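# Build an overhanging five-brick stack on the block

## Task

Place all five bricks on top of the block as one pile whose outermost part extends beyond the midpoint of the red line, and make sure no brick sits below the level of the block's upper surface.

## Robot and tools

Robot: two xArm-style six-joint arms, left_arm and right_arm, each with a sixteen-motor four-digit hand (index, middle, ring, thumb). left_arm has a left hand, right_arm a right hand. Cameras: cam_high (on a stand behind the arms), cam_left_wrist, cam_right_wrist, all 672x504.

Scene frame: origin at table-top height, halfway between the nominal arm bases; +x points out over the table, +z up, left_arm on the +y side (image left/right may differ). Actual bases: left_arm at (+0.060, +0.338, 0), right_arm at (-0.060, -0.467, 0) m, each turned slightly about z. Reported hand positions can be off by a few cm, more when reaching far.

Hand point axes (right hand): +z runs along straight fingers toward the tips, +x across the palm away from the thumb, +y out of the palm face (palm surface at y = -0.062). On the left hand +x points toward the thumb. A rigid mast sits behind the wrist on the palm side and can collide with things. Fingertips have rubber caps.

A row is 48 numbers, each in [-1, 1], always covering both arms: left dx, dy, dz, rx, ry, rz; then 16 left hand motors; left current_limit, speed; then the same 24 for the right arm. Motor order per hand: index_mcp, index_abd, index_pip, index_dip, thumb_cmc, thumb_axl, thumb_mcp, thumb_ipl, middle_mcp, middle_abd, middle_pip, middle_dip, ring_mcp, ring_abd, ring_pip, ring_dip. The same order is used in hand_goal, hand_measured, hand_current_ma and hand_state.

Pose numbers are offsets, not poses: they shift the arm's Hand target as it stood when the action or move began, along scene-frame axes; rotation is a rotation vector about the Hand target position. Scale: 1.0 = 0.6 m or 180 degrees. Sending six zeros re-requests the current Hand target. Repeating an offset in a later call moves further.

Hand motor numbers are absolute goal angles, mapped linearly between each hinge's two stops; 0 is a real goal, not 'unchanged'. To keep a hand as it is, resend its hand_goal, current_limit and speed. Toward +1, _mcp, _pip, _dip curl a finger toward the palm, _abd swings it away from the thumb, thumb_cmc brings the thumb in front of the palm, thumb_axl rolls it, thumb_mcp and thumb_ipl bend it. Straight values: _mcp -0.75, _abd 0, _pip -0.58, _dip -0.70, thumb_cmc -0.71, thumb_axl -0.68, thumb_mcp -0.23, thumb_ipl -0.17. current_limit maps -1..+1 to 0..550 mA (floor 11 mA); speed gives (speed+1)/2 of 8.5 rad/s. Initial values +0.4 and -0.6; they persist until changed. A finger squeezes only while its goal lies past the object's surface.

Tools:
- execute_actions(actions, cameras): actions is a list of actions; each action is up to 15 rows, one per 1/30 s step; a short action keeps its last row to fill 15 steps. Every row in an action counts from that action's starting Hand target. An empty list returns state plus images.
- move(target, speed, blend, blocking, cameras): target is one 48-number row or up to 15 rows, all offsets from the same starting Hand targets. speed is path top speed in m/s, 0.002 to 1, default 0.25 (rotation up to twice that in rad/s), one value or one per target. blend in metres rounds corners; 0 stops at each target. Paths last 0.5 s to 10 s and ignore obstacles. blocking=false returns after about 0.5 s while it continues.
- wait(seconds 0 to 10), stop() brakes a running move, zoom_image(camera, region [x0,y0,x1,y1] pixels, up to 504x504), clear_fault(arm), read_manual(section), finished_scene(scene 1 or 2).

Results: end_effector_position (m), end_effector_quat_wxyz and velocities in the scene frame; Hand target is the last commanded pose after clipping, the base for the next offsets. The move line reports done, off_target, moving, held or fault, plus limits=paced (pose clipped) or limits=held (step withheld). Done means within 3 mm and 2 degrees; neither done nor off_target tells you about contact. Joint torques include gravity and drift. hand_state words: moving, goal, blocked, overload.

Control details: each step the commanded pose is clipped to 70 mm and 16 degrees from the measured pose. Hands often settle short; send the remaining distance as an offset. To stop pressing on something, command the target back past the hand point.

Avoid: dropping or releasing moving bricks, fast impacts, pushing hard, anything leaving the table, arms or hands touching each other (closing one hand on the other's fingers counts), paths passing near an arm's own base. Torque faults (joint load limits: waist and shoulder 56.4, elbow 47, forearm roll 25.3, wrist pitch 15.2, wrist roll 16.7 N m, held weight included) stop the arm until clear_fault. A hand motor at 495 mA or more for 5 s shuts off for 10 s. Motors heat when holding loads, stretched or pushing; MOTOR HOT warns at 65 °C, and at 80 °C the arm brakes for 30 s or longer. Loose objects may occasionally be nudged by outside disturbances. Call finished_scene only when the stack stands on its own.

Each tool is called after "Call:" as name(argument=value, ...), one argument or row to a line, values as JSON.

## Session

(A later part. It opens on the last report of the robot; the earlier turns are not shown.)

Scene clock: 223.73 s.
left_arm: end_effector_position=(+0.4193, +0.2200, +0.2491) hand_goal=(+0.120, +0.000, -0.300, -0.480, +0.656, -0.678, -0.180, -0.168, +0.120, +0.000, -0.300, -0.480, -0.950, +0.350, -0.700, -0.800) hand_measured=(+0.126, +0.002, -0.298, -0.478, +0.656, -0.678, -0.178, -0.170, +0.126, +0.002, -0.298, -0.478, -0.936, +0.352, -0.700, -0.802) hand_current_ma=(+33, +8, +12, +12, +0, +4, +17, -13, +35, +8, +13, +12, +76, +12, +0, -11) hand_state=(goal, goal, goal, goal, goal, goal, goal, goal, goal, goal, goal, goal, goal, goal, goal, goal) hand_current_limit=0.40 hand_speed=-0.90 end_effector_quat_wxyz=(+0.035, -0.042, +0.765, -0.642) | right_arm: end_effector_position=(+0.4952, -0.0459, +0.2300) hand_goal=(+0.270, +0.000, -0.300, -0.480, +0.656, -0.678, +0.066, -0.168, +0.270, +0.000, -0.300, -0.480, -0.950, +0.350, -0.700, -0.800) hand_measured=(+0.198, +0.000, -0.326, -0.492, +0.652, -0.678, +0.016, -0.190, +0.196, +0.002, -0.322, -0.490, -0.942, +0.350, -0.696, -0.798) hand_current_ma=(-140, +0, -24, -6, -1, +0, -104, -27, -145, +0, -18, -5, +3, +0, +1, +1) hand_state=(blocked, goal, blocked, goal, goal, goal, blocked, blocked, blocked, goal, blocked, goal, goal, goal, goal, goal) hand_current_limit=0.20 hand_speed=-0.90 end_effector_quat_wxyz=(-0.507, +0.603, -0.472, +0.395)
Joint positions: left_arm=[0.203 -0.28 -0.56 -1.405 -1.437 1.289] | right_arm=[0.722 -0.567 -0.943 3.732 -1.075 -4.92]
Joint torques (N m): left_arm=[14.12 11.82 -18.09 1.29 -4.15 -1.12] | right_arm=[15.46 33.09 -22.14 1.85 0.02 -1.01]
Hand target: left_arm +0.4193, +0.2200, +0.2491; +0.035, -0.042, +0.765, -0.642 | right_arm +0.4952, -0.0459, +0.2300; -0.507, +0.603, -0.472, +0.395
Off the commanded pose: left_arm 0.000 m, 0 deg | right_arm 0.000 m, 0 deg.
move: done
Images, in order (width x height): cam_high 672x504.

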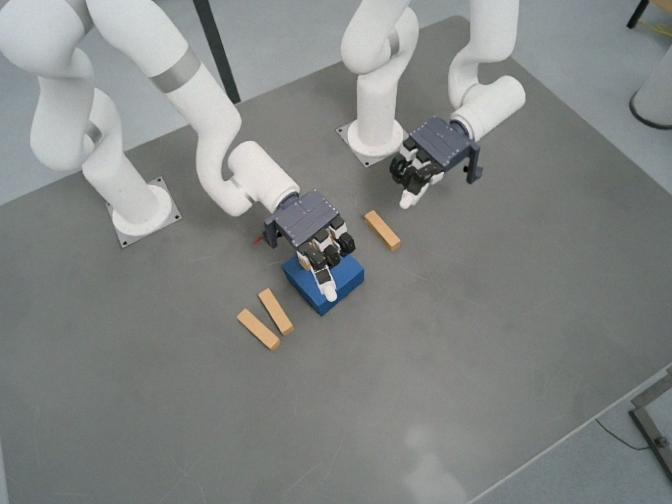

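Call:
move(
  target=[-0.0738,0.1833,-0.1268,0.1554,0.2284,0.1567,-0.94,0.5,-0.94,-0.94,-0.714,-0.678,-0.226,-0.168,-0.94,0.57,-0.94,-0.94,-0.94,0.8,-0.94,-0.94,0.4,-0.4,0,0,-0.03,0,0,0,0.27,0,-0.3,-0.48,0.657,-0.678,0.067,-0.168,0.27,0,-0.3,-0.48,-0.95,0.35,-0.7,-0.8,0.2,-0.9],
  speed=0.25,
  cameras=["cam_high","cam_left_wrist"],
)

Call:
zoom_image(
  camera="cam_left_wrist",
  region=[160, 0, 400, 240],
)

Scene clock: 231.57 s.
left_arm: end_effector_position=(+0.3750, +0.3300, +0.1730) hand_goal=(-0.940, +0.500, -0.940, -0.940, -0.714, -0.678, -0.226, -0.168, -0.940, +0.570, -0.940, -0.940, -0.940, +0.800, -0.940, -0.940) hand_measured=(-0.922, +0.498, -0.934, -0.936, -0.702, -0.678, -0.222, -0.170, -0.918, +0.566, -0.934, -0.938, -0.932, +0.796, -0.932, -0.936) hand_current_ma=(+93, -11, +31, +16, +63, +4, +27, -9, +113, -14, +34, +15, +41, -13, +36, +16) hand_state=(goal, goal, goal, goal, goal, goal, goal, goal, blocked, goal, goal, goal, goal, goal, goal, goal) hand_current_limit=0.40 hand_speed=-0.40 end_effector_quat_wxyz=(-0.071, -0.430, +0.824, -0.362) | right_arm: end_effector_position=(+0.4952, -0.0459, +0.2120) hand_goal=(+0.270, +0.000, -0.300, -0.480, +0.656, -0.678, +0.066, -0.168, +0.270, +0.000, -0.300, -0.480, -0.950, +0.350, -0.700, -0.800) hand_measured=(+0.198, +0.000, -0.326, -0.492, +0.652, -0.678, +0.016, -0.190, +0.196, +0.002, -0.322, -0.490, -0.942, +0.350, -0.696, -0.798) hand_current_ma=(-140, +0, -24, -6, -1, +0, -104, -27, -145, +0, -18, -5, +3, +0, +1, +1) hand_state=(blocked, goal, blocked, goal, goal, goal, blocked, blocked, blocked, goal, blocked, goal, goal, goal, goal, goal) hand_current_limit=0.20 hand_speed=-0.90 end_effector_quat_wxyz=(-0.507, +0.603, -0.472, +0.395)
Joint positions: left_arm=[0.301 -0.287 -0.563 -1.252 -0.806 0.509] | right_arm=[0.722 -0.604 -0.945 3.722 -1.104 -4.898]
Joint torques (N m): left_arm=[13.67 11.83 -18.34 1.25 1.91 -1.11] | right_arm=[15.14 35.01 -21.87 -3.66 -2.24 1.14]
Hand target: left_arm +0.3750, +0.3300, +0.1730; -0.071, -0.430, +0.824, -0.362 | right_arm +0.4952, -0.0459, +0.2120; -0.507, +0.603, -0.472, +0.395
Off the commanded pose: left_arm 0.000 m, 0 deg | right_arm 0.000 m, 0 deg.
move: done
Images, in order (width x height): cam_high 672x504, cam_left_wrist 672x504.

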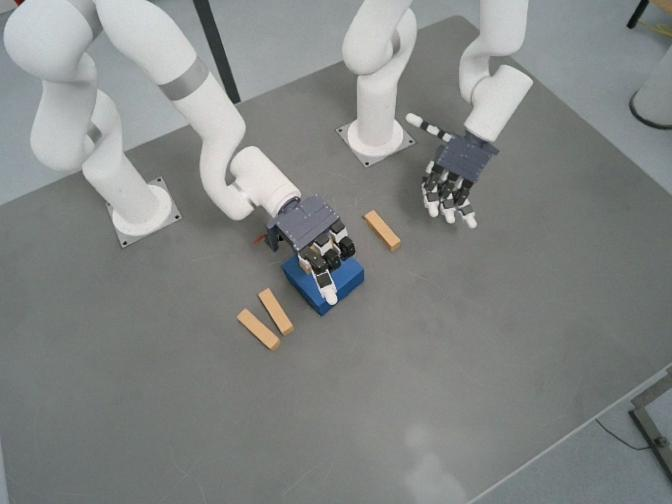

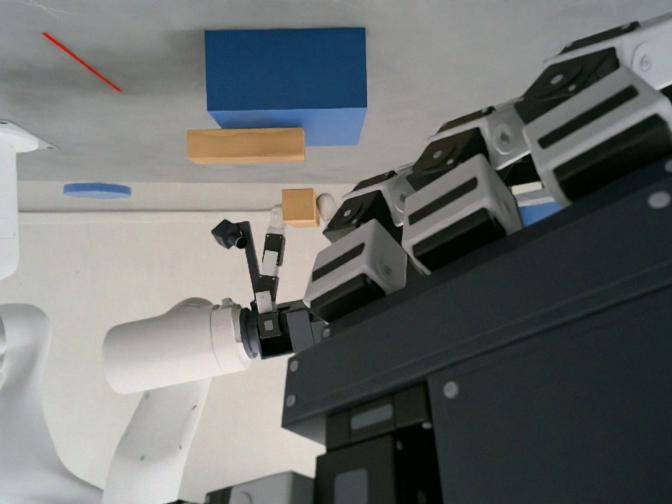

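Scaled by 2.100.

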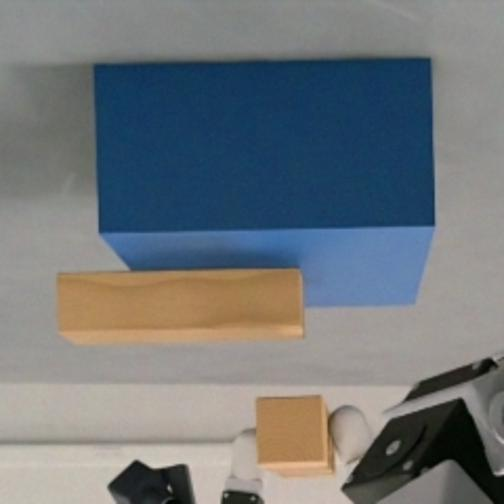

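Call:
move(
  target=[0,0,0,0,0,0,-0.94,0.5,-0.94,-0.94,-0.714,-0.678,-0.226,-0.168,-0.94,0.57,-0.94,-0.94,-0.94,0.8,-0.94,-0.94,0.4,-0.4,-0.0073,-0.0017,-0.05,0,0,0,0.27,0,-0.3,-0.48,0.657,-0.678,0.067,-0.168,0.27,0,-0.3,-0.48,-0.95,0.35,-0.7,-0.8,0.2,-0.9],
  speed=0.06,
  cameras=["cam_high","cam_left_wrist"],
)

Call:
zoom_image(
  camera="cam_left_wrist",
  region=[160, 0, 400, 240],
)

Call:
zoom_image(
  camera="cam_high",
  region=[260, 210, 360, 310],
)

Scene clock: 243.37 s.
left_arm: end_effector_position=(+0.3750, +0.3300, +0.1730) hand_goal=(-0.940, +0.500, -0.940, -0.940, -0.714, -0.678, -0.226, -0.168, -0.940, +0.570, -0.940, -0.940, -0.940, +0.800, -0.940, -0.940) hand_measured=(-0.922, +0.498, -0.934, -0.936, -0.702, -0.678, -0.222, -0.170, -0.918, +0.566, -0.934, -0.938, -0.932, +0.796, -0.932, -0.936) hand_current_ma=(+93, -11, +31, +16, +63, +4, +27, -9, +113, -14, +34, +15, +41, -13, +36, +16) hand_state=(goal, goal, goal, goal, goal, goal, goal, goal, blocked, goal, goal, goal, goal, goal, goal, goal) hand_current_limit=0.40 hand_speed=-0.40 end_effector_quat_wxyz=(-0.071, -0.430, +0.824, -0.362) | right_arm: end_effector_position=(+0.4908, -0.0469, +0.1820) hand_goal=(+0.270, +0.000, -0.300, -0.480, +0.656, -0.678, +0.066, -0.168, +0.270, +0.000, -0.300, -0.480, -0.950, +0.350, -0.700, -0.800) hand_measured=(+0.198, +0.000, -0.326, -0.492, +0.652, -0.678, +0.016, -0.190, +0.196, +0.002, -0.322, -0.490, -0.942, +0.350, -0.696, -0.798) hand_current_ma=(-140, +0, -24, -6, -1, +0, -104, -27, -145, +0, -18, -5, +3, +0, +1, +1) hand_state=(blocked, goal, blocked, goal, goal, goal, blocked, blocked, blocked, goal, blocked, goal, goal, goal, goal, goal) hand_current_limit=0.20 hand_speed=-0.90 end_effector_quat_wxyz=(-0.507, +0.603, -0.472, +0.395)
Joint positions: left_arm=[0.301 -0.287 -0.563 -1.252 -0.806 0.509] | right_arm=[0.727 -0.661 -0.942 3.711 -1.156 -4.863]
Joint torques (N m): left_arm=[10.84 11.43 -18.34 1.38 0.91 0.16] | right_arm=[15.44 35.12 -16.14 -3.46 -2.29 1.08]
Hand target: left_arm +0.3750, +0.3300, +0.1730; -0.071, -0.430, +0.824, -0.362 | right_arm +0.4908, -0.0469, +0.1820; -0.507, +0.603, -0.472, +0.395
Off the commanded pose: left_arm 0.000 m, 0 deg | right_arm 0.000 m, 0 deg.
move: done
Images, in order (width x height): cam_high 672x504, cam_left_wrist 672x504.

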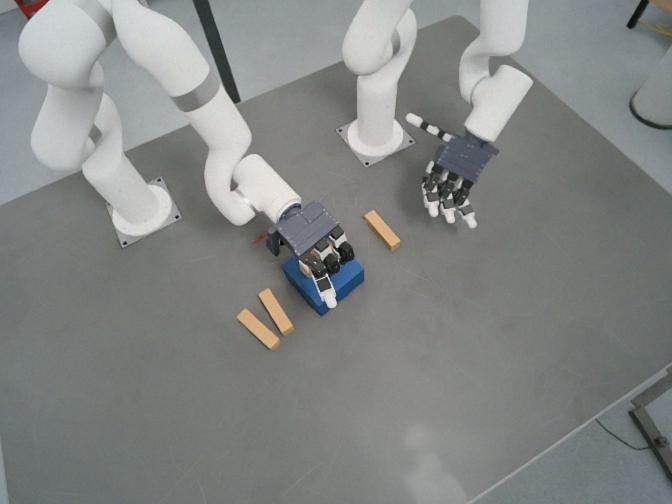

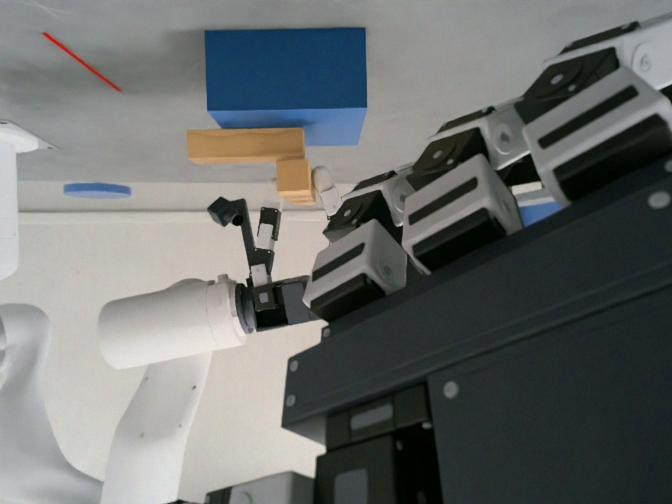

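Scaled by 2.100.

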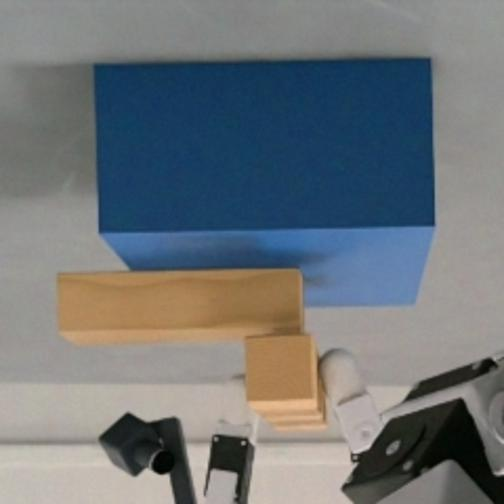

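Scaled by 5.040.

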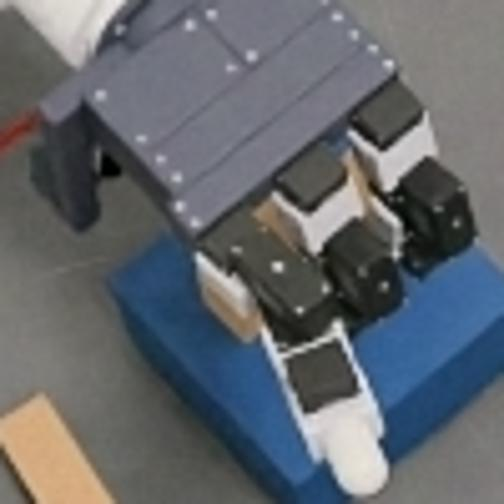

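Call:
zoom_image(
  camera="cam_high",
  region=[290, 250, 330, 290],
)

Call:
zoom_image(
  camera="cam_high",
  region=[305, 225, 345, 265],
)

Scaled by 12.600.

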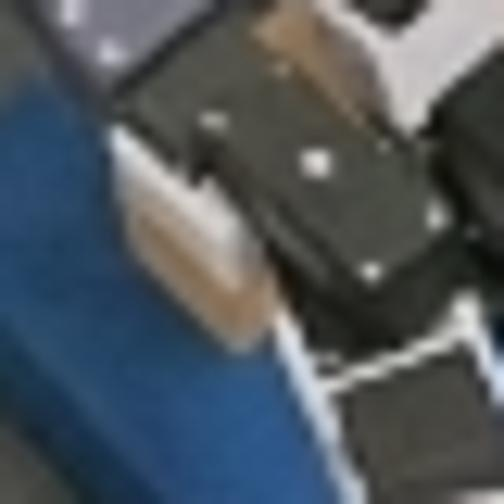

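Scaled by 12.600.

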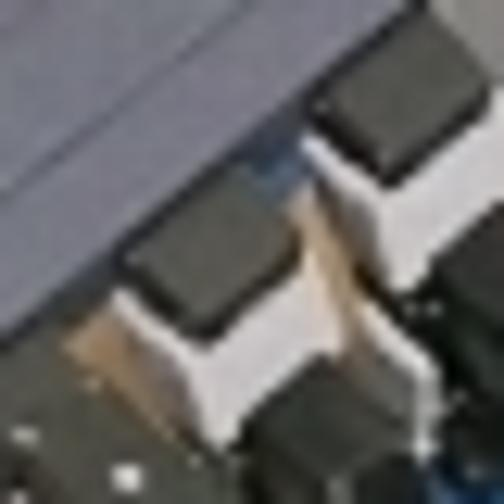

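Call:
move(
  target=[
    [0,0,0,0,0,0,-0.94,0.5,-0.94,-0.94,-0.714,-0.678,-0.226,-0.168,-0.94,0.57,-0.94,-0.94,-0.94,0.8,-0.94,-0.94,0.4,-0.4,0.0032,-0.0138,0,0,0,0,0.27,0,-0.3,-0.48,0.657,-0.678,0.067,-0.168,0.27,0,-0.3,-0.48,-0.95,0.35,-0.7,-0.8,0.2,-0.9],
    [0,0,0,0,0,0,-0.94,0.5,-0.94,-0.94,-0.714,-0.678,-0.226,-0.168,-0.94,0.57,-0.94,-0.94,-0.94,0.8,-0.94,-0.94,0.4,-0.4,0.0032,-0.0138,-0.0108,0,0,0,0.27,0,-0.3,-0.48,0.657,-0.678,0.067,-0.168,0.27,0,-0.3,-0.48,-0.95,0.35,-0.7,-0.8,0.2,-0.9],
  ],
  speed=0.04,
  cameras=["cam_high","cam_left_wrist"],
)

Call:
zoom_image(
  camera="cam_left_wrist",
  region=[160, 100, 340, 240],
)

Call:
zoom_image(
  camera="cam_high",
  region=[290, 250, 330, 290],
)

Scene clock: 254.50 s.
left_arm: end_effector_position=(+0.3750, +0.3300, +0.1730) hand_goal=(-0.940, +0.500, -0.940, -0.940, -0.714, -0.678, -0.226, -0.168, -0.940, +0.570, -0.940, -0.940, -0.940, +0.800, -0.940, -0.940) hand_measured=(-0.922, +0.498, -0.934, -0.936, -0.702, -0.678, -0.222, -0.170, -0.918, +0.566, -0.934, -0.938, -0.932, +0.796, -0.932, -0.936) hand_current_ma=(+93, -11, +31, +16, +63, +4, +27, -9, +113, -14, +34, +15, +41, -13, +36, +16) hand_state=(goal, goal, goal, goal, goal, goal, goal, goal, blocked, goal, goal, goal, goal, goal, goal, goal) hand_current_limit=0.40 hand_speed=-0.40 end_effector_quat_wxyz=(-0.071, -0.430, +0.824, -0.362) | right_arm: end_effector_position=(+0.4927, -0.0552, +0.1756) hand_goal=(+0.270, +0.000, -0.300, -0.480, +0.656, -0.678, +0.066, -0.168, +0.270, +0.000, -0.300, -0.480, -0.950, +0.350, -0.700, -0.800) hand_measured=(+0.198, +0.000, -0.326, -0.492, +0.652, -0.678, +0.016, -0.190, +0.196, +0.002, -0.322, -0.490, -0.942, +0.350, -0.696, -0.798) hand_current_ma=(-140, +0, -24, -6, -1, +0, -104, -27, -144, +0, -18, -5, +3, +0, +1, +1) hand_state=(blocked, goal, blocked, goal, goal, goal, blocked, blocked, blocked, goal, blocked, goal, goal, goal, goal, goal) hand_current_limit=0.20 hand_speed=-0.90 end_effector_quat_wxyz=(-0.507, +0.603, -0.472, +0.395)
Joint positions: left_arm=[0.301 -0.287 -0.563 -1.252 -0.806 0.509] | right_arm=[0.712 -0.669 -0.931 3.692 -1.169 -4.849]
Joint torques (N m): left_arm=[6.7 12.36 -18.28 1.56 0.14 0.77] | right_arm=[-12.75 35.24 -20.68 -3.66 -2.15 1.12]
Hand target: left_arm +0.3750, +0.3300, +0.1730; -0.071, -0.430, +0.824, -0.362 | right_arm +0.4927, -0.0552, +0.1755; -0.507, +0.603, -0.472, +0.395
Off the commanded pose: left_arm 0.000 m, 0 deg | right_arm 0.000 m, 0 deg.
move: done
Images, in order (width x height): cam_high 672x504, cam_left_wrist 672x504.

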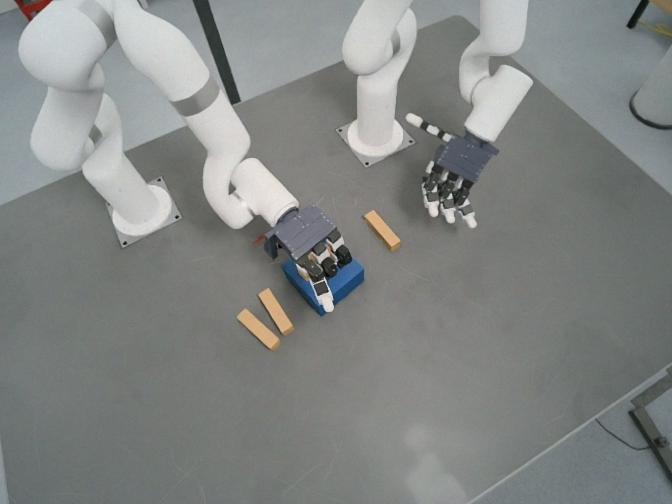

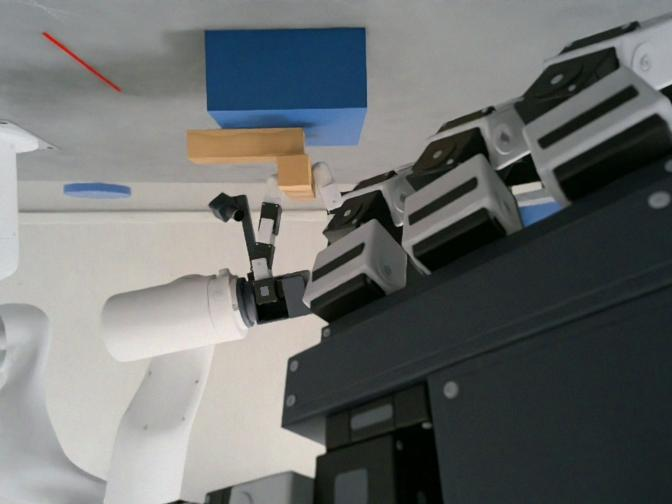

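Scaled by 2.800.

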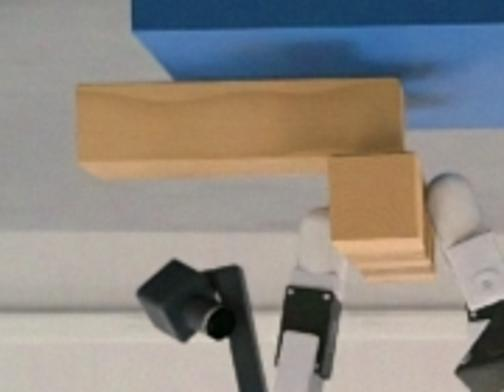

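Scaled by 12.600.

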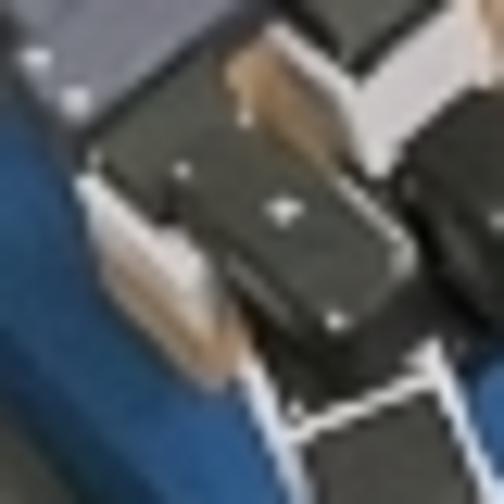

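Call:
move(
  target=[0,0,0,0,0,0,-0.94,0.5,-0.94,-0.94,-0.714,-0.678,-0.226,-0.168,-0.94,0.57,-0.94,-0.94,-0.94,0.8,-0.94,-0.94,0.4,-0.4,0,0,-0.0035,0,0,0,0.27,0,-0.3,-0.48,0.657,-0.678,0.067,-0.168,0.27,0,-0.3,-0.48,-0.95,0.35,-0.7,-0.8,0.2,-0.9],
  speed=0.02,
  cameras=["cam_left_wrist"],
)

Call:
zoom_image(
  camera="cam_left_wrist",
  region=[240, 120, 340, 220],
)

Scene clock: 256.70 s.
left_arm: end_effector_position=(+0.3750, +0.3300, +0.1730) hand_goal=(-0.940, +0.500, -0.940, -0.940, -0.714, -0.678, -0.226, -0.168, -0.940, +0.570, -0.940, -0.940, -0.940, +0.800, -0.940, -0.940) hand_measured=(-0.922, +0.498, -0.934, -0.936, -0.702, -0.678, -0.222, -0.170, -0.918, +0.566, -0.934, -0.938, -0.932, +0.796, -0.932, -0.936) hand_current_ma=(+93, -11, +31, +16, +63, +4, +27, -9, +113, -14, +34, +15, +41, -13, +36, +16) hand_state=(goal, goal, goal, goal, goal, goal, goal, goal, blocked, goal, goal, goal, goal, goal, goal, goal) hand_current_limit=0.40 hand_speed=-0.40 end_effector_quat_wxyz=(-0.071, -0.430, +0.824, -0.362) | right_arm: end_effector_position=(+0.4927, -0.0552, +0.1735) hand_goal=(+0.270, +0.000, -0.300, -0.480, +0.656, -0.678, +0.066, -0.168, +0.270, +0.000, -0.300, -0.480, -0.950, +0.350, -0.700, -0.800) hand_measured=(+0.198, +0.000, -0.326, -0.492, +0.652, -0.678, +0.016, -0.190, +0.196, +0.002, -0.322, -0.490, -0.942, +0.350, -0.696, -0.798) hand_current_ma=(-140, +0, -24, -6, -1, +0, -104, -27, -144, +0, -18, -5, +3, +0, +1, +1) hand_state=(blocked, goal, blocked, goal, goal, goal, blocked, blocked, blocked, goal, blocked, goal, goal, goal, goal, goal) hand_current_limit=0.20 hand_speed=-0.90 end_effector_quat_wxyz=(-0.507, +0.603, -0.472, +0.395)
Joint positions: left_arm=[0.301 -0.287 -0.563 -1.252 -0.806 0.509] | right_arm=[0.712 -0.673 -0.932 3.691 -1.172 -4.846]
Joint torques (N m): left_arm=[5.25 11.62 -17.74 1.16 -0.47 0.73] | right_arm=[-12.34 34.78 -20.74 -3.22 -2.19 1.13]
Hand target: left_arm +0.3750, +0.3300, +0.1730; -0.071, -0.430, +0.824, -0.362 | right_arm +0.4927, -0.0552, +0.1734; -0.507, +0.603, -0.472, +0.395
Off the commanded pose: left_arm 0.000 m, 0 deg | right_arm 0.000 m, 0 deg.
move: done
Images, in order (width x height): cam_left_wrist 672x504.

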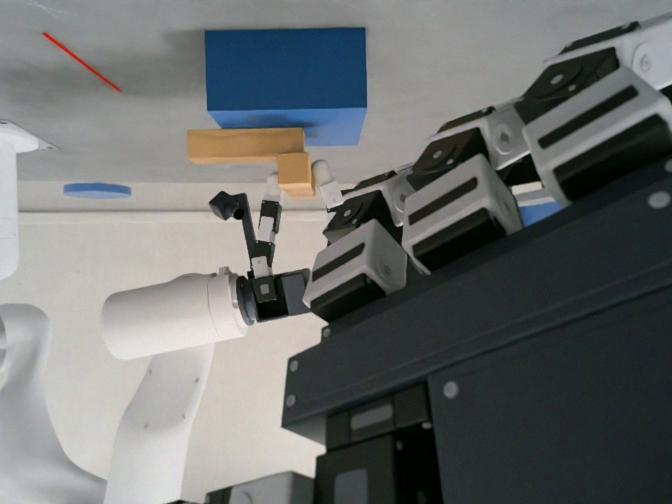

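Scaled by 5.040.

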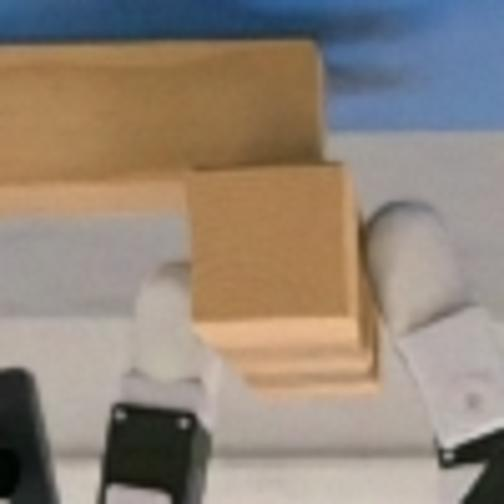

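Call:
move(
  target=[0,0,0,0,0,0,-0.94,0.5,-0.94,-0.94,-0.714,-0.678,-0.226,-0.168,-0.94,0.57,-0.94,-0.94,-0.94,0.8,-0.94,-0.94,0.4,-0.4,0,0,-0.0025,0,0,0,0.27,0,-0.3,-0.48,0.657,-0.678,0.067,-0.168,0.27,0,-0.3,-0.48,-0.95,0.35,-0.7,-0.8,0.2,-0.9],
  speed=0.02,
)

Scene clock: 259.00 s.
left_arm: end_effector_position=(+0.3750, +0.3300, +0.1730) hand_goal=(-0.940, +0.500, -0.940, -0.940, -0.714, -0.678, -0.226, -0.168, -0.940, +0.570, -0.940, -0.940, -0.940, +0.800, -0.940, -0.940) hand_measured=(-0.922, +0.498, -0.934, -0.936, -0.702, -0.678, -0.222, -0.170, -0.918, +0.566, -0.934, -0.938, -0.932, +0.796, -0.932, -0.936) hand_current_ma=(+93, -11, +31, +16, +63, +4, +27, -9, +113, -14, +34, +15, +41, -13, +36, +16) hand_state=(goal, goal, goal, goal, goal, goal, goal, goal, blocked, goal, goal, goal, goal, goal, goal, goal) hand_current_limit=0.40 hand_speed=-0.40 end_effector_quat_wxyz=(-0.071, -0.430, +0.824, -0.362) | right_arm: end_effector_position=(+0.4927, -0.0552, +0.1720) hand_goal=(+0.270, +0.000, -0.300, -0.480, +0.656, -0.678, +0.066, -0.168, +0.270, +0.000, -0.300, -0.480, -0.950, +0.350, -0.700, -0.800) hand_measured=(+0.198, +0.000, -0.326, -0.492, +0.652, -0.678, +0.016, -0.190, +0.196, +0.002, -0.322, -0.490, -0.942, +0.350, -0.696, -0.798) hand_current_ma=(-140, +0, -24, -6, -1, +0, -104, -27, -144, +0, -18, -5, +3, +0, +1, +1) hand_state=(blocked, goal, blocked, goal, goal, goal, blocked, blocked, blocked, goal, blocked, goal, goal, goal, goal, goal) hand_current_limit=0.20 hand_speed=-0.90 end_effector_quat_wxyz=(-0.507, +0.603, -0.472, +0.395)
Joint positions: left_arm=[0.301 -0.287 -0.563 -1.252 -0.806 0.509] | right_arm=[0.712 -0.677 -0.933 3.69 -1.174 -4.845]
Joint torques (N m): left_arm=[3.2 12.34 -18.25 1.2 -1.04 0.79] | right_arm=[-12.73 35.01 -20.04 -3.34 -2.17 1.09]
Hand target: left_arm +0.3750, +0.3300, +0.1730; -0.071, -0.430, +0.824, -0.362 | right_arm +0.4927, -0.0552, +0.1719; -0.507, +0.603, -0.472, +0.395
Off the commanded pose: left_arm 0.000 m, 0 deg | right_arm 0.000 m, 0 deg.
move: done

Call:
move(
  target=[0,0,0,0,0,0,-0.94,0.5,-0.94,-0.94,-0.714,-0.678,-0.226,-0.168,-0.94,0.57,-0.94,-0.94,-0.94,0.8,-0.94,-0.94,0.4,-0.4,0,0,-0.0025,0,0,0,0.27,0,-0.3,-0.48,0.657,-0.678,0.067,-0.168,0.27,0,-0.3,-0.48,-0.95,0.35,-0.7,-0.8,0.2,-0.9],
  speed=0.02,
  cameras=["cam_left_wrist"],
)

Call:
zoom_image(
  camera="cam_left_wrist",
  region=[240, 120, 340, 220],
)

Scene clock: 260.93 s.
left_arm: end_effector_position=(+0.3750, +0.3300, +0.1730) hand_goal=(-0.940, +0.500, -0.940, -0.940, -0.714, -0.678, -0.226, -0.168, -0.940, +0.570, -0.940, -0.940, -0.940, +0.800, -0.940, -0.940) hand_measured=(-0.922, +0.498, -0.934, -0.936, -0.702, -0.678, -0.222, -0.170, -0.918, +0.566, -0.934, -0.938, -0.932, +0.796, -0.932, -0.936) hand_current_ma=(+93, -11, +31, +16, +63, +4, +27, -9, +113, -14, +34, +15, +41, -13, +36, +16) hand_state=(goal, goal, goal, goal, goal, goal, goal, goal, blocked, goal, goal, goal, goal, goal, goal, goal) hand_current_limit=0.40 hand_speed=-0.40 end_effector_quat_wxyz=(-0.071, -0.430, +0.824, -0.362) | right_arm: end_effector_position=(+0.4927, -0.0552, +0.1705) hand_goal=(+0.270, +0.000, -0.300, -0.480, +0.656, -0.678, +0.066, -0.168, +0.270, +0.000, -0.300, -0.480, -0.950, +0.350, -0.700, -0.800) hand_measured=(+0.198, +0.000, -0.326, -0.492, +0.652, -0.678, +0.016, -0.190, +0.196, +0.002, -0.322, -0.490, -0.942, +0.350, -0.696, -0.798) hand_current_ma=(-140, +0, -24, -6, -1, +0, -104, -27, -144, +0, -18, -5, +3, +0, +1, +1) hand_state=(blocked, goal, blocked, goal, goal, goal, blocked, blocked, blocked, goal, blocked, goal, goal, goal, goal, goal) hand_current_limit=0.20 hand_speed=-0.90 end_effector_quat_wxyz=(-0.507, +0.603, -0.472, +0.395)
Joint positions: left_arm=[0.301 -0.287 -0.563 -1.252 -0.806 0.509] | right_arm=[0.712 -0.68 -0.934 3.69 -1.177 -4.843]
Joint torques (N m): left_arm=[1.45 12.39 -17.58 1.36 -1.46 0.84] | right_arm=[-12.78 34.84 -20.06 -3.46 -2.31 1.06]
Hand target: left_arm +0.3750, +0.3300, +0.1730; -0.071, -0.430, +0.824, -0.362 | right_arm +0.4927, -0.0552, +0.1704; -0.507, +0.603, -0.472, +0.395
Off the commanded pose: left_arm 0.000 m, 0 deg | right_arm 0.000 m, 0 deg.
move: done
Images, in order (width x height): cam_left_wrist 672x504.

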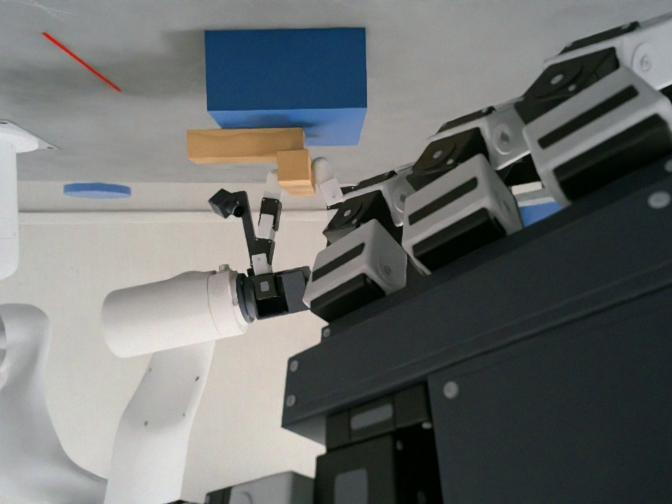

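Scaled by 5.040.

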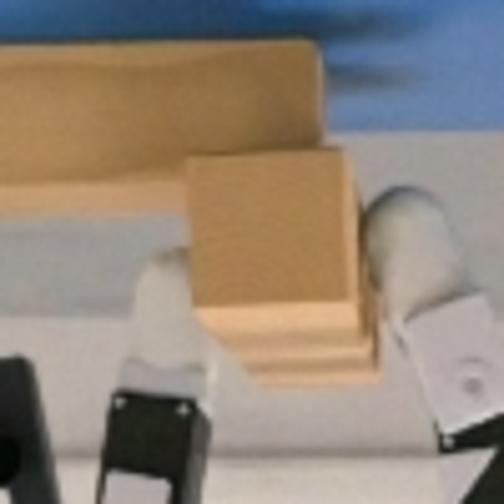

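Call:
move(
  target=[0,0,0,0,0,0,-0.94,0.5,-0.94,-0.94,-0.714,-0.678,-0.226,-0.168,-0.94,0.57,-0.94,-0.94,-0.94,0.8,-0.94,-0.94,0.4,-0.4,0,0,-0.0025,0,0,0,0.27,0,-0.3,-0.48,0.657,-0.678,0.067,-0.168,0.27,0,-0.3,-0.48,-0.95,0.35,-0.7,-0.8,0.2,-0.9],
  speed=0.02,
)

Call:
move(
  target=[0,0,0,0,0,0,-0.94,0.5,-0.94,-0.94,-0.714,-0.678,-0.226,-0.168,-0.94,0.57,-0.94,-0.94,-0.94,0.8,-0.94,-0.94,0.4,-0.4,0,0,-0.0015,0,0,0,0.27,0,-0.3,-0.48,0.657,-0.678,0.067,-0.168,0.27,0,-0.3,-0.48,-0.95,0.35,-0.7,-0.8,0.2,-0.9],
  speed=0.02,
  cameras=["cam_left_wrist"],
)

Call:
zoom_image(
  camera="cam_left_wrist",
  region=[240, 120, 340, 220],
)

Scene clock: 264.90 s.
left_arm: end_effector_position=(+0.3750, +0.3300, +0.1730) hand_goal=(-0.940, +0.500, -0.940, -0.940, -0.714, -0.678, -0.226, -0.168, -0.940, +0.570, -0.940, -0.940, -0.940, +0.800, -0.940, -0.940) hand_measured=(-0.922, +0.498, -0.934, -0.936, -0.702, -0.678, -0.222, -0.170, -0.918, +0.566, -0.934, -0.938, -0.932, +0.796, -0.932, -0.936) hand_current_ma=(+93, -11, +31, +16, +63, +4, +27, -9, +113, -14, +34, +15, +41, -13, +36, +16) hand_state=(goal, goal, goal, goal, goal, goal, goal, goal, blocked, goal, goal, goal, goal, goal, goal, goal) hand_current_limit=0.40 hand_speed=-0.40 end_effector_quat_wxyz=(-0.071, -0.430, +0.824, -0.362) | right_arm: end_effector_position=(+0.4927, -0.0552, +0.1690) hand_goal=(+0.270, +0.000, -0.300, -0.480, +0.656, -0.678, +0.066, -0.168, +0.270, +0.000, -0.300, -0.480, -0.950, +0.350, -0.700, -0.800) hand_measured=(+0.198, +0.000, -0.326, -0.492, +0.652, -0.678, +0.016, -0.190, +0.196, +0.002, -0.322, -0.490, -0.942, +0.350, -0.696, -0.798) hand_current_ma=(-140, +0, -24, -6, -1, +0, -104, -27, -144, +0, -18, -5, +3, +0, +1, +1) hand_state=(blocked, goal, blocked, goal, goal, goal, blocked, blocked, blocked, goal, blocked, goal, goal, goal, goal, goal) hand_current_limit=0.20 hand_speed=-0.90 end_effector_quat_wxyz=(-0.507, +0.603, -0.472, +0.395)
Joint positions: left_arm=[0.301 -0.287 -0.563 -1.252 -0.806 0.509] | right_arm=[0.712 -0.684 -0.934 3.689 -1.179 -4.842]
Joint torques (N m): left_arm=[-1.53 12.14 -18.09 1.35 -2.23 0.77] | right_arm=[-12.63 35.9 -20.42 -3.48 -2.28 1.13]
Hand target: left_arm +0.3750, +0.3300, +0.1730; -0.071, -0.430, +0.824, -0.362 | right_arm +0.4927, -0.0552, +0.1689; -0.507, +0.603, -0.472, +0.395
Off the commanded pose: left_arm 0.000 m, 0 deg | right_arm 0.000 m, 0 deg.
move: done

Scene clock: 265.60 s.
left_arm: end_effector_position=(+0.3750, +0.3300, +0.1730) hand_goal=(-0.940, +0.500, -0.940, -0.940, -0.714, -0.678, -0.226, -0.168, -0.940, +0.570, -0.940, -0.940, -0.940, +0.800, -0.940, -0.940) hand_measured=(-0.922, +0.498, -0.934, -0.936, -0.702, -0.678, -0.222, -0.170, -0.918, +0.566, -0.934, -0.938, -0.932, +0.796, -0.932, -0.936) hand_current_ma=(+93, -11, +31, +16, +63, +4, +27, -9, +113, -14, +34, +15, +41, -13, +36, +16) hand_state=(goal, goal, goal, goal, goal, goal, goal, goal, blocked, goal, goal, goal, goal, goal, goal, goal) hand_current_limit=0.40 hand_speed=-0.40 end_effector_quat_wxyz=(-0.071, -0.430, +0.824, -0.362) | right_arm: end_effector_position=(+0.4927, -0.0552, +0.1680) hand_goal=(+0.270, +0.000, -0.300, -0.480, +0.656, -0.678, +0.066, -0.168, +0.270, +0.000, -0.300, -0.480, -0.950, +0.350, -0.700, -0.800) hand_measured=(+0.198, +0.000, -0.326, -0.492, +0.652, -0.678, +0.016, -0.190, +0.196, +0.002, -0.322, -0.490, -0.942, +0.350, -0.696, -0.798) hand_current_ma=(-140, +0, -24, -6, -1, +0, -104, -27, -144, +0, -18, -5, +3, +0, +1, +1) hand_state=(blocked, goal, blocked, goal, goal, goal, blocked, blocked, blocked, goal, blocked, goal, goal, goal, goal, goal) hand_current_limit=0.20 hand_speed=-0.90 end_effector_quat_wxyz=(-0.507, +0.603, -0.472, +0.395)
Joint positions: left_arm=[0.301 -0.287 -0.563 -1.252 -0.806 0.509] | right_arm=[0.712 -0.686 -0.935 3.689 -1.18 -4.841]
Joint torques (N m): left_arm=[-2.92 13.14 -18.15 1.1 -2.39 0.67] | right_arm=[-13.12 35.5 -20.17 -3.55 -2.19 1.12]
Hand target: left_arm +0.3750, +0.3300, +0.1730; -0.071, -0.430, +0.824, -0.362 | right_arm +0.4927, -0.0552, +0.1680; -0.507, +0.603, -0.472, +0.395
Off the commanded pose: left_arm 0.000 m, 0 deg | right_arm 0.000 m, 0 deg.
move: done
Images, in order (width x height): cam_left_wrist 672x504.

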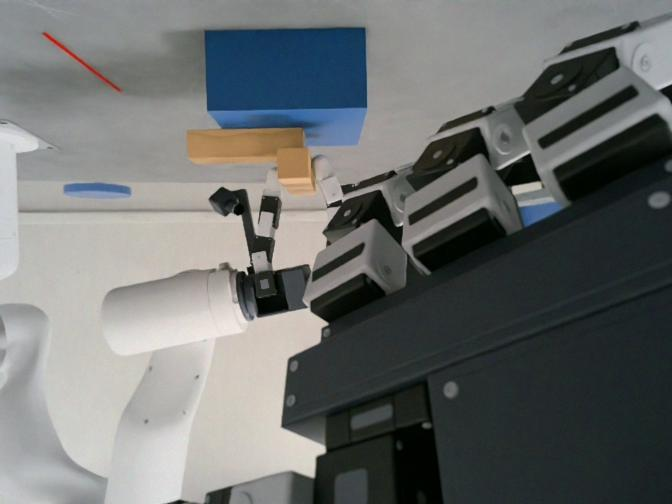

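Scaled by 5.040.

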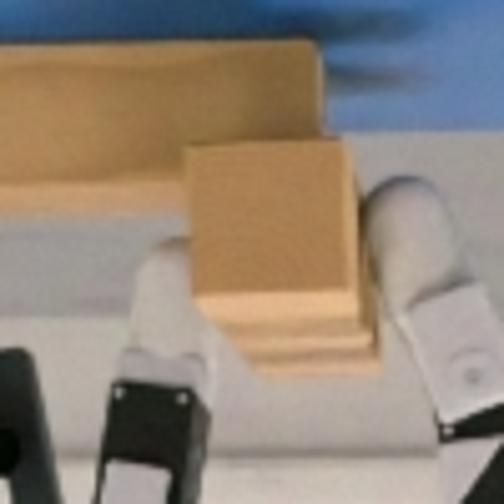

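Call:
move(
  target=[0,0,0,0,0,0,-0.94,0.5,-0.94,-0.94,-0.714,-0.678,-0.226,-0.168,-0.94,0.57,-0.94,-0.94,-0.94,0.8,-0.94,-0.94,0.4,-0.4,0,0,-0.0025,0,0,0,0.27,0,-0.3,-0.48,0.657,-0.678,0.067,-0.168,0.27,0,-0.3,-0.48,-0.95,0.35,-0.7,-0.8,0.2,-0.9],
  speed=0.02,
  cameras=["cam_left_wrist"],
)

Call:
zoom_image(
  camera="cam_left_wrist",
  region=[240, 120, 340, 220],
)

Scene clock: 270.47 s.
left_arm: end_effector_position=(+0.3750, +0.3300, +0.1730) hand_goal=(-0.940, +0.500, -0.940, -0.940, -0.714, -0.678, -0.226, -0.168, -0.940, +0.570, -0.940, -0.940, -0.940, +0.800, -0.940, -0.940) hand_measured=(-0.922, +0.498, -0.934, -0.936, -0.702, -0.678, -0.222, -0.170, -0.918, +0.566, -0.934, -0.938, -0.932, +0.796, -0.932, -0.936) hand_current_ma=(+93, -11, +31, +16, +63, +4, +27, -9, +113, -14, +34, +15, +41, -13, +36, +16) hand_state=(goal, goal, goal, goal, goal, goal, goal, goal, blocked, goal, goal, goal, goal, goal, goal, goal) hand_current_limit=0.40 hand_speed=-0.40 end_effector_quat_wxyz=(-0.071, -0.430, +0.824, -0.362) | right_arm: end_effector_position=(+0.4928, -0.0552, +0.1666) hand_goal=(+0.270, +0.000, -0.300, -0.480, +0.656, -0.678, +0.066, -0.168, +0.270, +0.000, -0.300, -0.480, -0.950, +0.350, -0.700, -0.800) hand_measured=(+0.198, +0.000, -0.326, -0.492, +0.652, -0.678, +0.016, -0.190, +0.198, +0.002, -0.322, -0.490, -0.942, +0.350, -0.696, -0.798) hand_current_ma=(-138, +0, -24, -6, -1, +0, -104, -27, -143, +0, -18, -5, +3, +0, +1, +1) hand_state=(blocked, goal, blocked, goal, goal, goal, blocked, blocked, blocked, goal, blocked, goal, goal, goal, goal, goal) hand_current_limit=0.20 hand_speed=-0.90 end_effector_quat_wxyz=(-0.507, +0.603, -0.472, +0.395)
Joint positions: left_arm=[0.301 -0.287 -0.563 -1.252 -0.806 0.509] | right_arm=[0.712 -0.689 -0.935 3.688 -1.183 -4.839]
Joint torques (N m): left_arm=[-6.04 12.26 -17.91 1.17 -3.2 0.7] | right_arm=[-12.17 31.37 -18.09 -3.81 -1.59 1.06]
Hand target: left_arm +0.3750, +0.3300, +0.1730; -0.071, -0.430, +0.824, -0.362 | right_arm +0.4927, -0.0552, +0.1665; -0.507, +0.603, -0.472, +0.395
Off the commanded pose: left_arm 0.000 m, 0 deg | right_arm 0.000 m, 0 deg.
move: done
Images, in order (width x height): cam_left_wrist 672x504.

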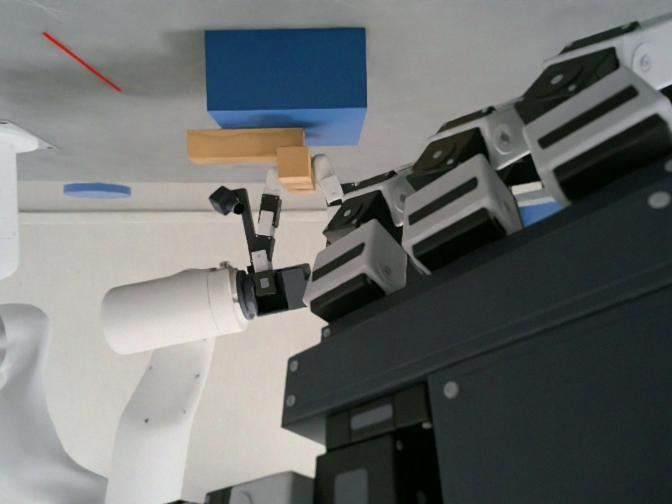

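Scaled by 5.040.

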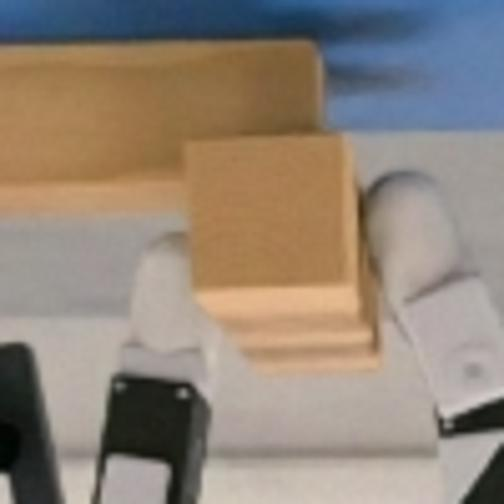

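Call:
move(
  target=[
    [0,0,0,0,0,0,-0.94,0.5,-0.94,-0.94,-0.714,-0.678,-0.226,-0.168,-0.94,0.57,-0.94,-0.94,-0.94,0.8,-0.94,-0.94,0.4,-0.4,0,0,0,0,0,0,0.215,0,-0.31,-0.48,0.657,-0.678,0.01,-0.175,0.215,0,-0.31,-0.48,-0.95,0.35,-0.7,-0.8,0.2,-0.95],
    [0,0,0,0,0,0,-0.94,0.5,-0.94,-0.94,-0.714,-0.678,-0.226,-0.168,-0.94,0.57,-0.94,-0.94,-0.94,0.8,-0.94,-0.94,0.4,-0.4,0,0,0,0,0,0,0.2,0,-0.31,-0.48,0.657,-0.678,-0.01,-0.18,0.2,0,-0.31,-0.48,-0.95,0.35,-0.7,-0.8,0.25,-0.95],
    [0,0,0,0,0,0,-0.94,0.5,-0.94,-0.94,-0.714,-0.678,-0.226,-0.168,-0.94,0.57,-0.94,-0.94,-0.94,0.8,-0.94,-0.94,0.4,-0.4,0,0,0.0005,0,0,0,0.185,0,-0.31,-0.48,0.657,-0.678,-0.03,-0.18,0.185,0,-0.31,-0.48,-0.95,0.35,-0.7,-0.8,0.3,-0.95],
  ],
  speed=0.02,
  cameras=["cam_left_wrist"],
)

Call:
zoom_image(
  camera="cam_left_wrist",
  region=[240, 120, 340, 220],
)

Scene clock: 275.80 s.
left_arm: end_effector_position=(+0.3750, +0.3300, +0.1730) hand_goal=(-0.940, +0.500, -0.940, -0.940, -0.714, -0.678, -0.226, -0.168, -0.940, +0.570, -0.940, -0.940, -0.940, +0.800, -0.940, -0.940) hand_measured=(-0.922, +0.498, -0.934, -0.936, -0.702, -0.678, -0.222, -0.170, -0.918, +0.566, -0.934, -0.938, -0.932, +0.796, -0.932, -0.936) hand_current_ma=(+93, -11, +31, +16, +63, +4, +27, -9, +113, -14, +34, +15, +41, -13, +36, +16) hand_state=(goal, goal, goal, goal, goal, goal, goal, goal, blocked, goal, goal, goal, goal, goal, goal, goal) hand_current_limit=0.40 hand_speed=-0.40 end_effector_quat_wxyz=(-0.071, -0.430, +0.824, -0.362) | right_arm: end_effector_position=(+0.4927, -0.0552, +0.1668) hand_goal=(+0.184, +0.000, -0.310, -0.480, +0.656, -0.678, -0.030, -0.180, +0.184, +0.000, -0.310, -0.480, -0.950, +0.350, -0.700, -0.800) hand_measured=(+0.190, +0.000, -0.314, -0.482, +0.652, -0.678, -0.028, -0.182, +0.190, +0.002, -0.312, -0.482, -0.942, +0.350, -0.696, -0.798) hand_current_ma=(+3, +0, -1, -1, -1, +0, +0, -1, +3, +0, -1, -1, +3, +0, +1, +1) hand_state=(goal, goal, goal, goal, goal, goal, goal, goal, goal, goal, goal, goal, goal, goal, goal, goal) hand_current_limit=0.30 hand_speed=-0.95 end_effector_quat_wxyz=(-0.507, +0.603, -0.472, +0.395)
Joint positions: left_arm=[0.301 -0.287 -0.563 -1.252 -0.806 0.509] | right_arm=[0.712 -0.688 -0.935 3.688 -1.182 -4.84]
Joint torques (N m): left_arm=[-8.26 12.1 -17.97 1.17 -3.2 0.84] | right_arm=[-6.98 51.91 -9.45 1.46 0.05 -0.92]
Hand target: left_arm +0.3750, +0.3300, +0.1730; -0.071, -0.430, +0.824, -0.362 | right_arm +0.4927, -0.0552, +0.1668; -0.507, +0.603, -0.472, +0.395
Off the commanded pose: left_arm 0.000 m, 0 deg | right_arm 0.000 m, 0 deg.
move: done
Images, in order (width x height): cam_left_wrist 672x504.

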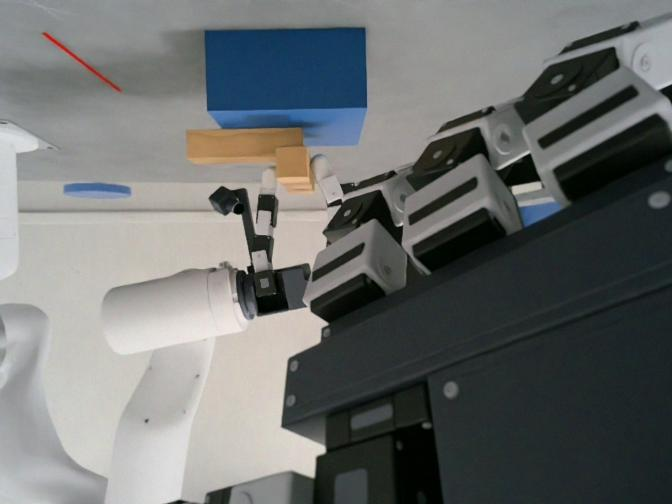

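Scaled by 5.040.

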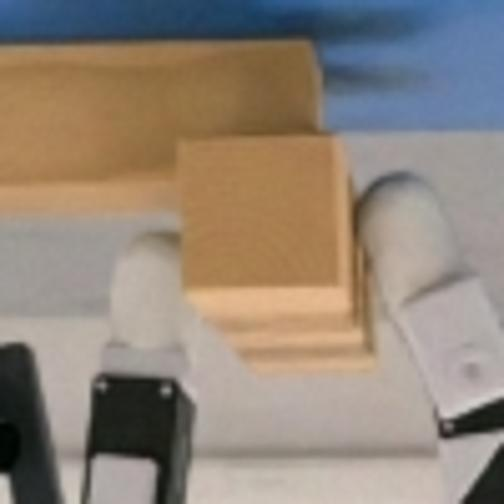

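Call:
move(
  target=[
    [0,0,0,0,0,0,-0.94,0.5,-0.94,-0.94,-0.714,-0.678,-0.226,-0.168,-0.94,0.57,-0.94,-0.94,-0.94,0.8,-0.94,-0.94,0.4,-0.4,0,0,0,0,0,0,0.17,0,-0.31,-0.48,0.657,-0.678,-0.05,-0.18,0.17,0,-0.31,-0.48,-0.95,0.35,-0.7,-0.8,0.35,-0.94],
    [0,0,0,0,0,0,-0.94,0.5,-0.94,-0.94,-0.714,-0.678,-0.226,-0.168,-0.94,0.57,-0.94,-0.94,-0.94,0.8,-0.94,-0.94,0.4,-0.4,0,0,0.001,0,0,0,0.1,0,-0.31,-0.48,0.657,-0.678,-0.12,-0.18,0.1,0,-0.31,-0.48,-0.95,0.35,-0.7,-0.8,0.4,-0.9],
    [0,0,0,0,0,0,-0.94,0.5,-0.94,-0.94,-0.714,-0.678,-0.226,-0.168,-0.94,0.57,-0.94,-0.94,-0.94,0.8,-0.94,-0.94,0.4,-0.4,0,0,0.2,0,0,0,0.1,0,-0.31,-0.48,0.657,-0.678,-0.12,-0.18,0.1,0,-0.31,-0.48,-0.95,0.35,-0.7,-0.8,0.4,-0.9],
  ],
  speed=[0.02,0.02,0.08],
  cameras=["cam_left_wrist","cam_high"],
)

Call:
zoom_image(
  camera="cam_left_wrist",
  region=[160, 0, 400, 240],
)

Scene clock: 281.77 s.
left_arm: end_effector_position=(+0.3750, +0.3300, +0.1730) hand_goal=(-0.940, +0.500, -0.940, -0.940, -0.714, -0.678, -0.226, -0.168, -0.940, +0.570, -0.940, -0.940, -0.940, +0.800, -0.940, -0.940) hand_measured=(-0.922, +0.498, -0.934, -0.936, -0.702, -0.678, -0.222, -0.170, -0.918, +0.566, -0.934, -0.938, -0.932, +0.796, -0.932, -0.936) hand_current_ma=(+93, -11, +31, +16, +63, +4, +27, -9, +113, -14, +34, +15, +41, -13, +36, +16) hand_state=(goal, goal, goal, goal, goal, goal, goal, goal, blocked, goal, goal, goal, goal, goal, goal, goal) hand_current_limit=0.40 hand_speed=-0.40 end_effector_quat_wxyz=(-0.071, -0.430, +0.824, -0.362) | right_arm: end_effector_position=(+0.4927, -0.0552, +0.2868) hand_goal=(+0.100, +0.000, -0.310, -0.480, +0.656, -0.678, -0.120, -0.180, +0.100, +0.000, -0.310, -0.480, -0.950, +0.350, -0.700, -0.800) hand_measured=(+0.108, +0.000, -0.312, -0.482, +0.652, -0.678, -0.118, -0.182, +0.108, +0.002, -0.312, -0.482, -0.942, +0.350, -0.696, -0.798) hand_current_ma=(+4, +0, -1, -1, -1, +0, +1, -1, +4, +0, +0, -1, +3, +0, +1, +1) hand_state=(goal, goal, goal, goal, goal, goal, goal, goal, goal, goal, goal, goal, goal, goal, goal, goal) hand_current_limit=0.40 hand_speed=-0.90 end_effector_quat_wxyz=(-0.507, +0.603, -0.472, +0.395)
Joint positions: left_arm=[0.301 -0.287 -0.563 -1.252 -0.806 0.509] | right_arm=[0.712 -0.442 -0.924 3.757 -0.985 -4.986]
Joint torques (N m): left_arm=[-8.72 12.44 -18.02 1.09 -3.3 0.8] | right_arm=[-6.04 47.74 -22.78 1.7 0.14 -0.92]
Hand target: left_arm +0.3750, +0.3300, +0.1730; -0.071, -0.430, +0.824, -0.362 | right_arm +0.4927, -0.0552, +0.2868; -0.507, +0.603, -0.472, +0.395
Off the commanded pose: left_arm 0.000 m, 0 deg | right_arm 0.000 m, 0 deg.
move: done
Images, in order (width x height): cam_high 672x504, cam_left_wrist 672x504.

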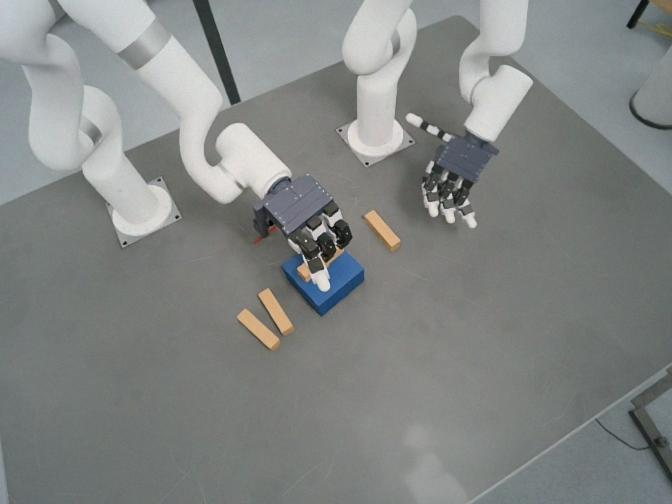

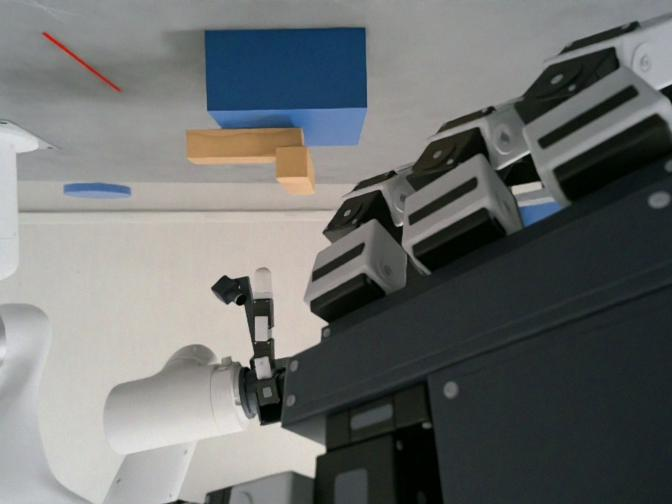

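Scaled by 2.100.

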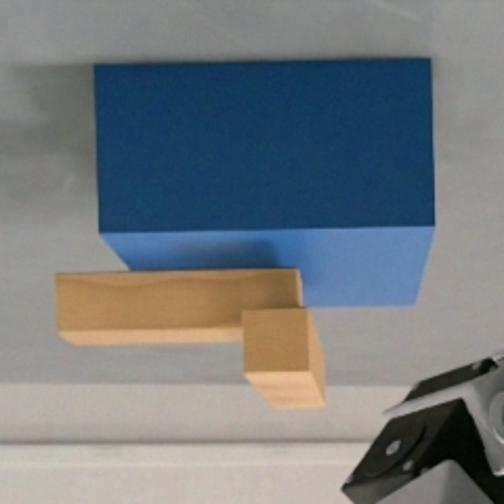

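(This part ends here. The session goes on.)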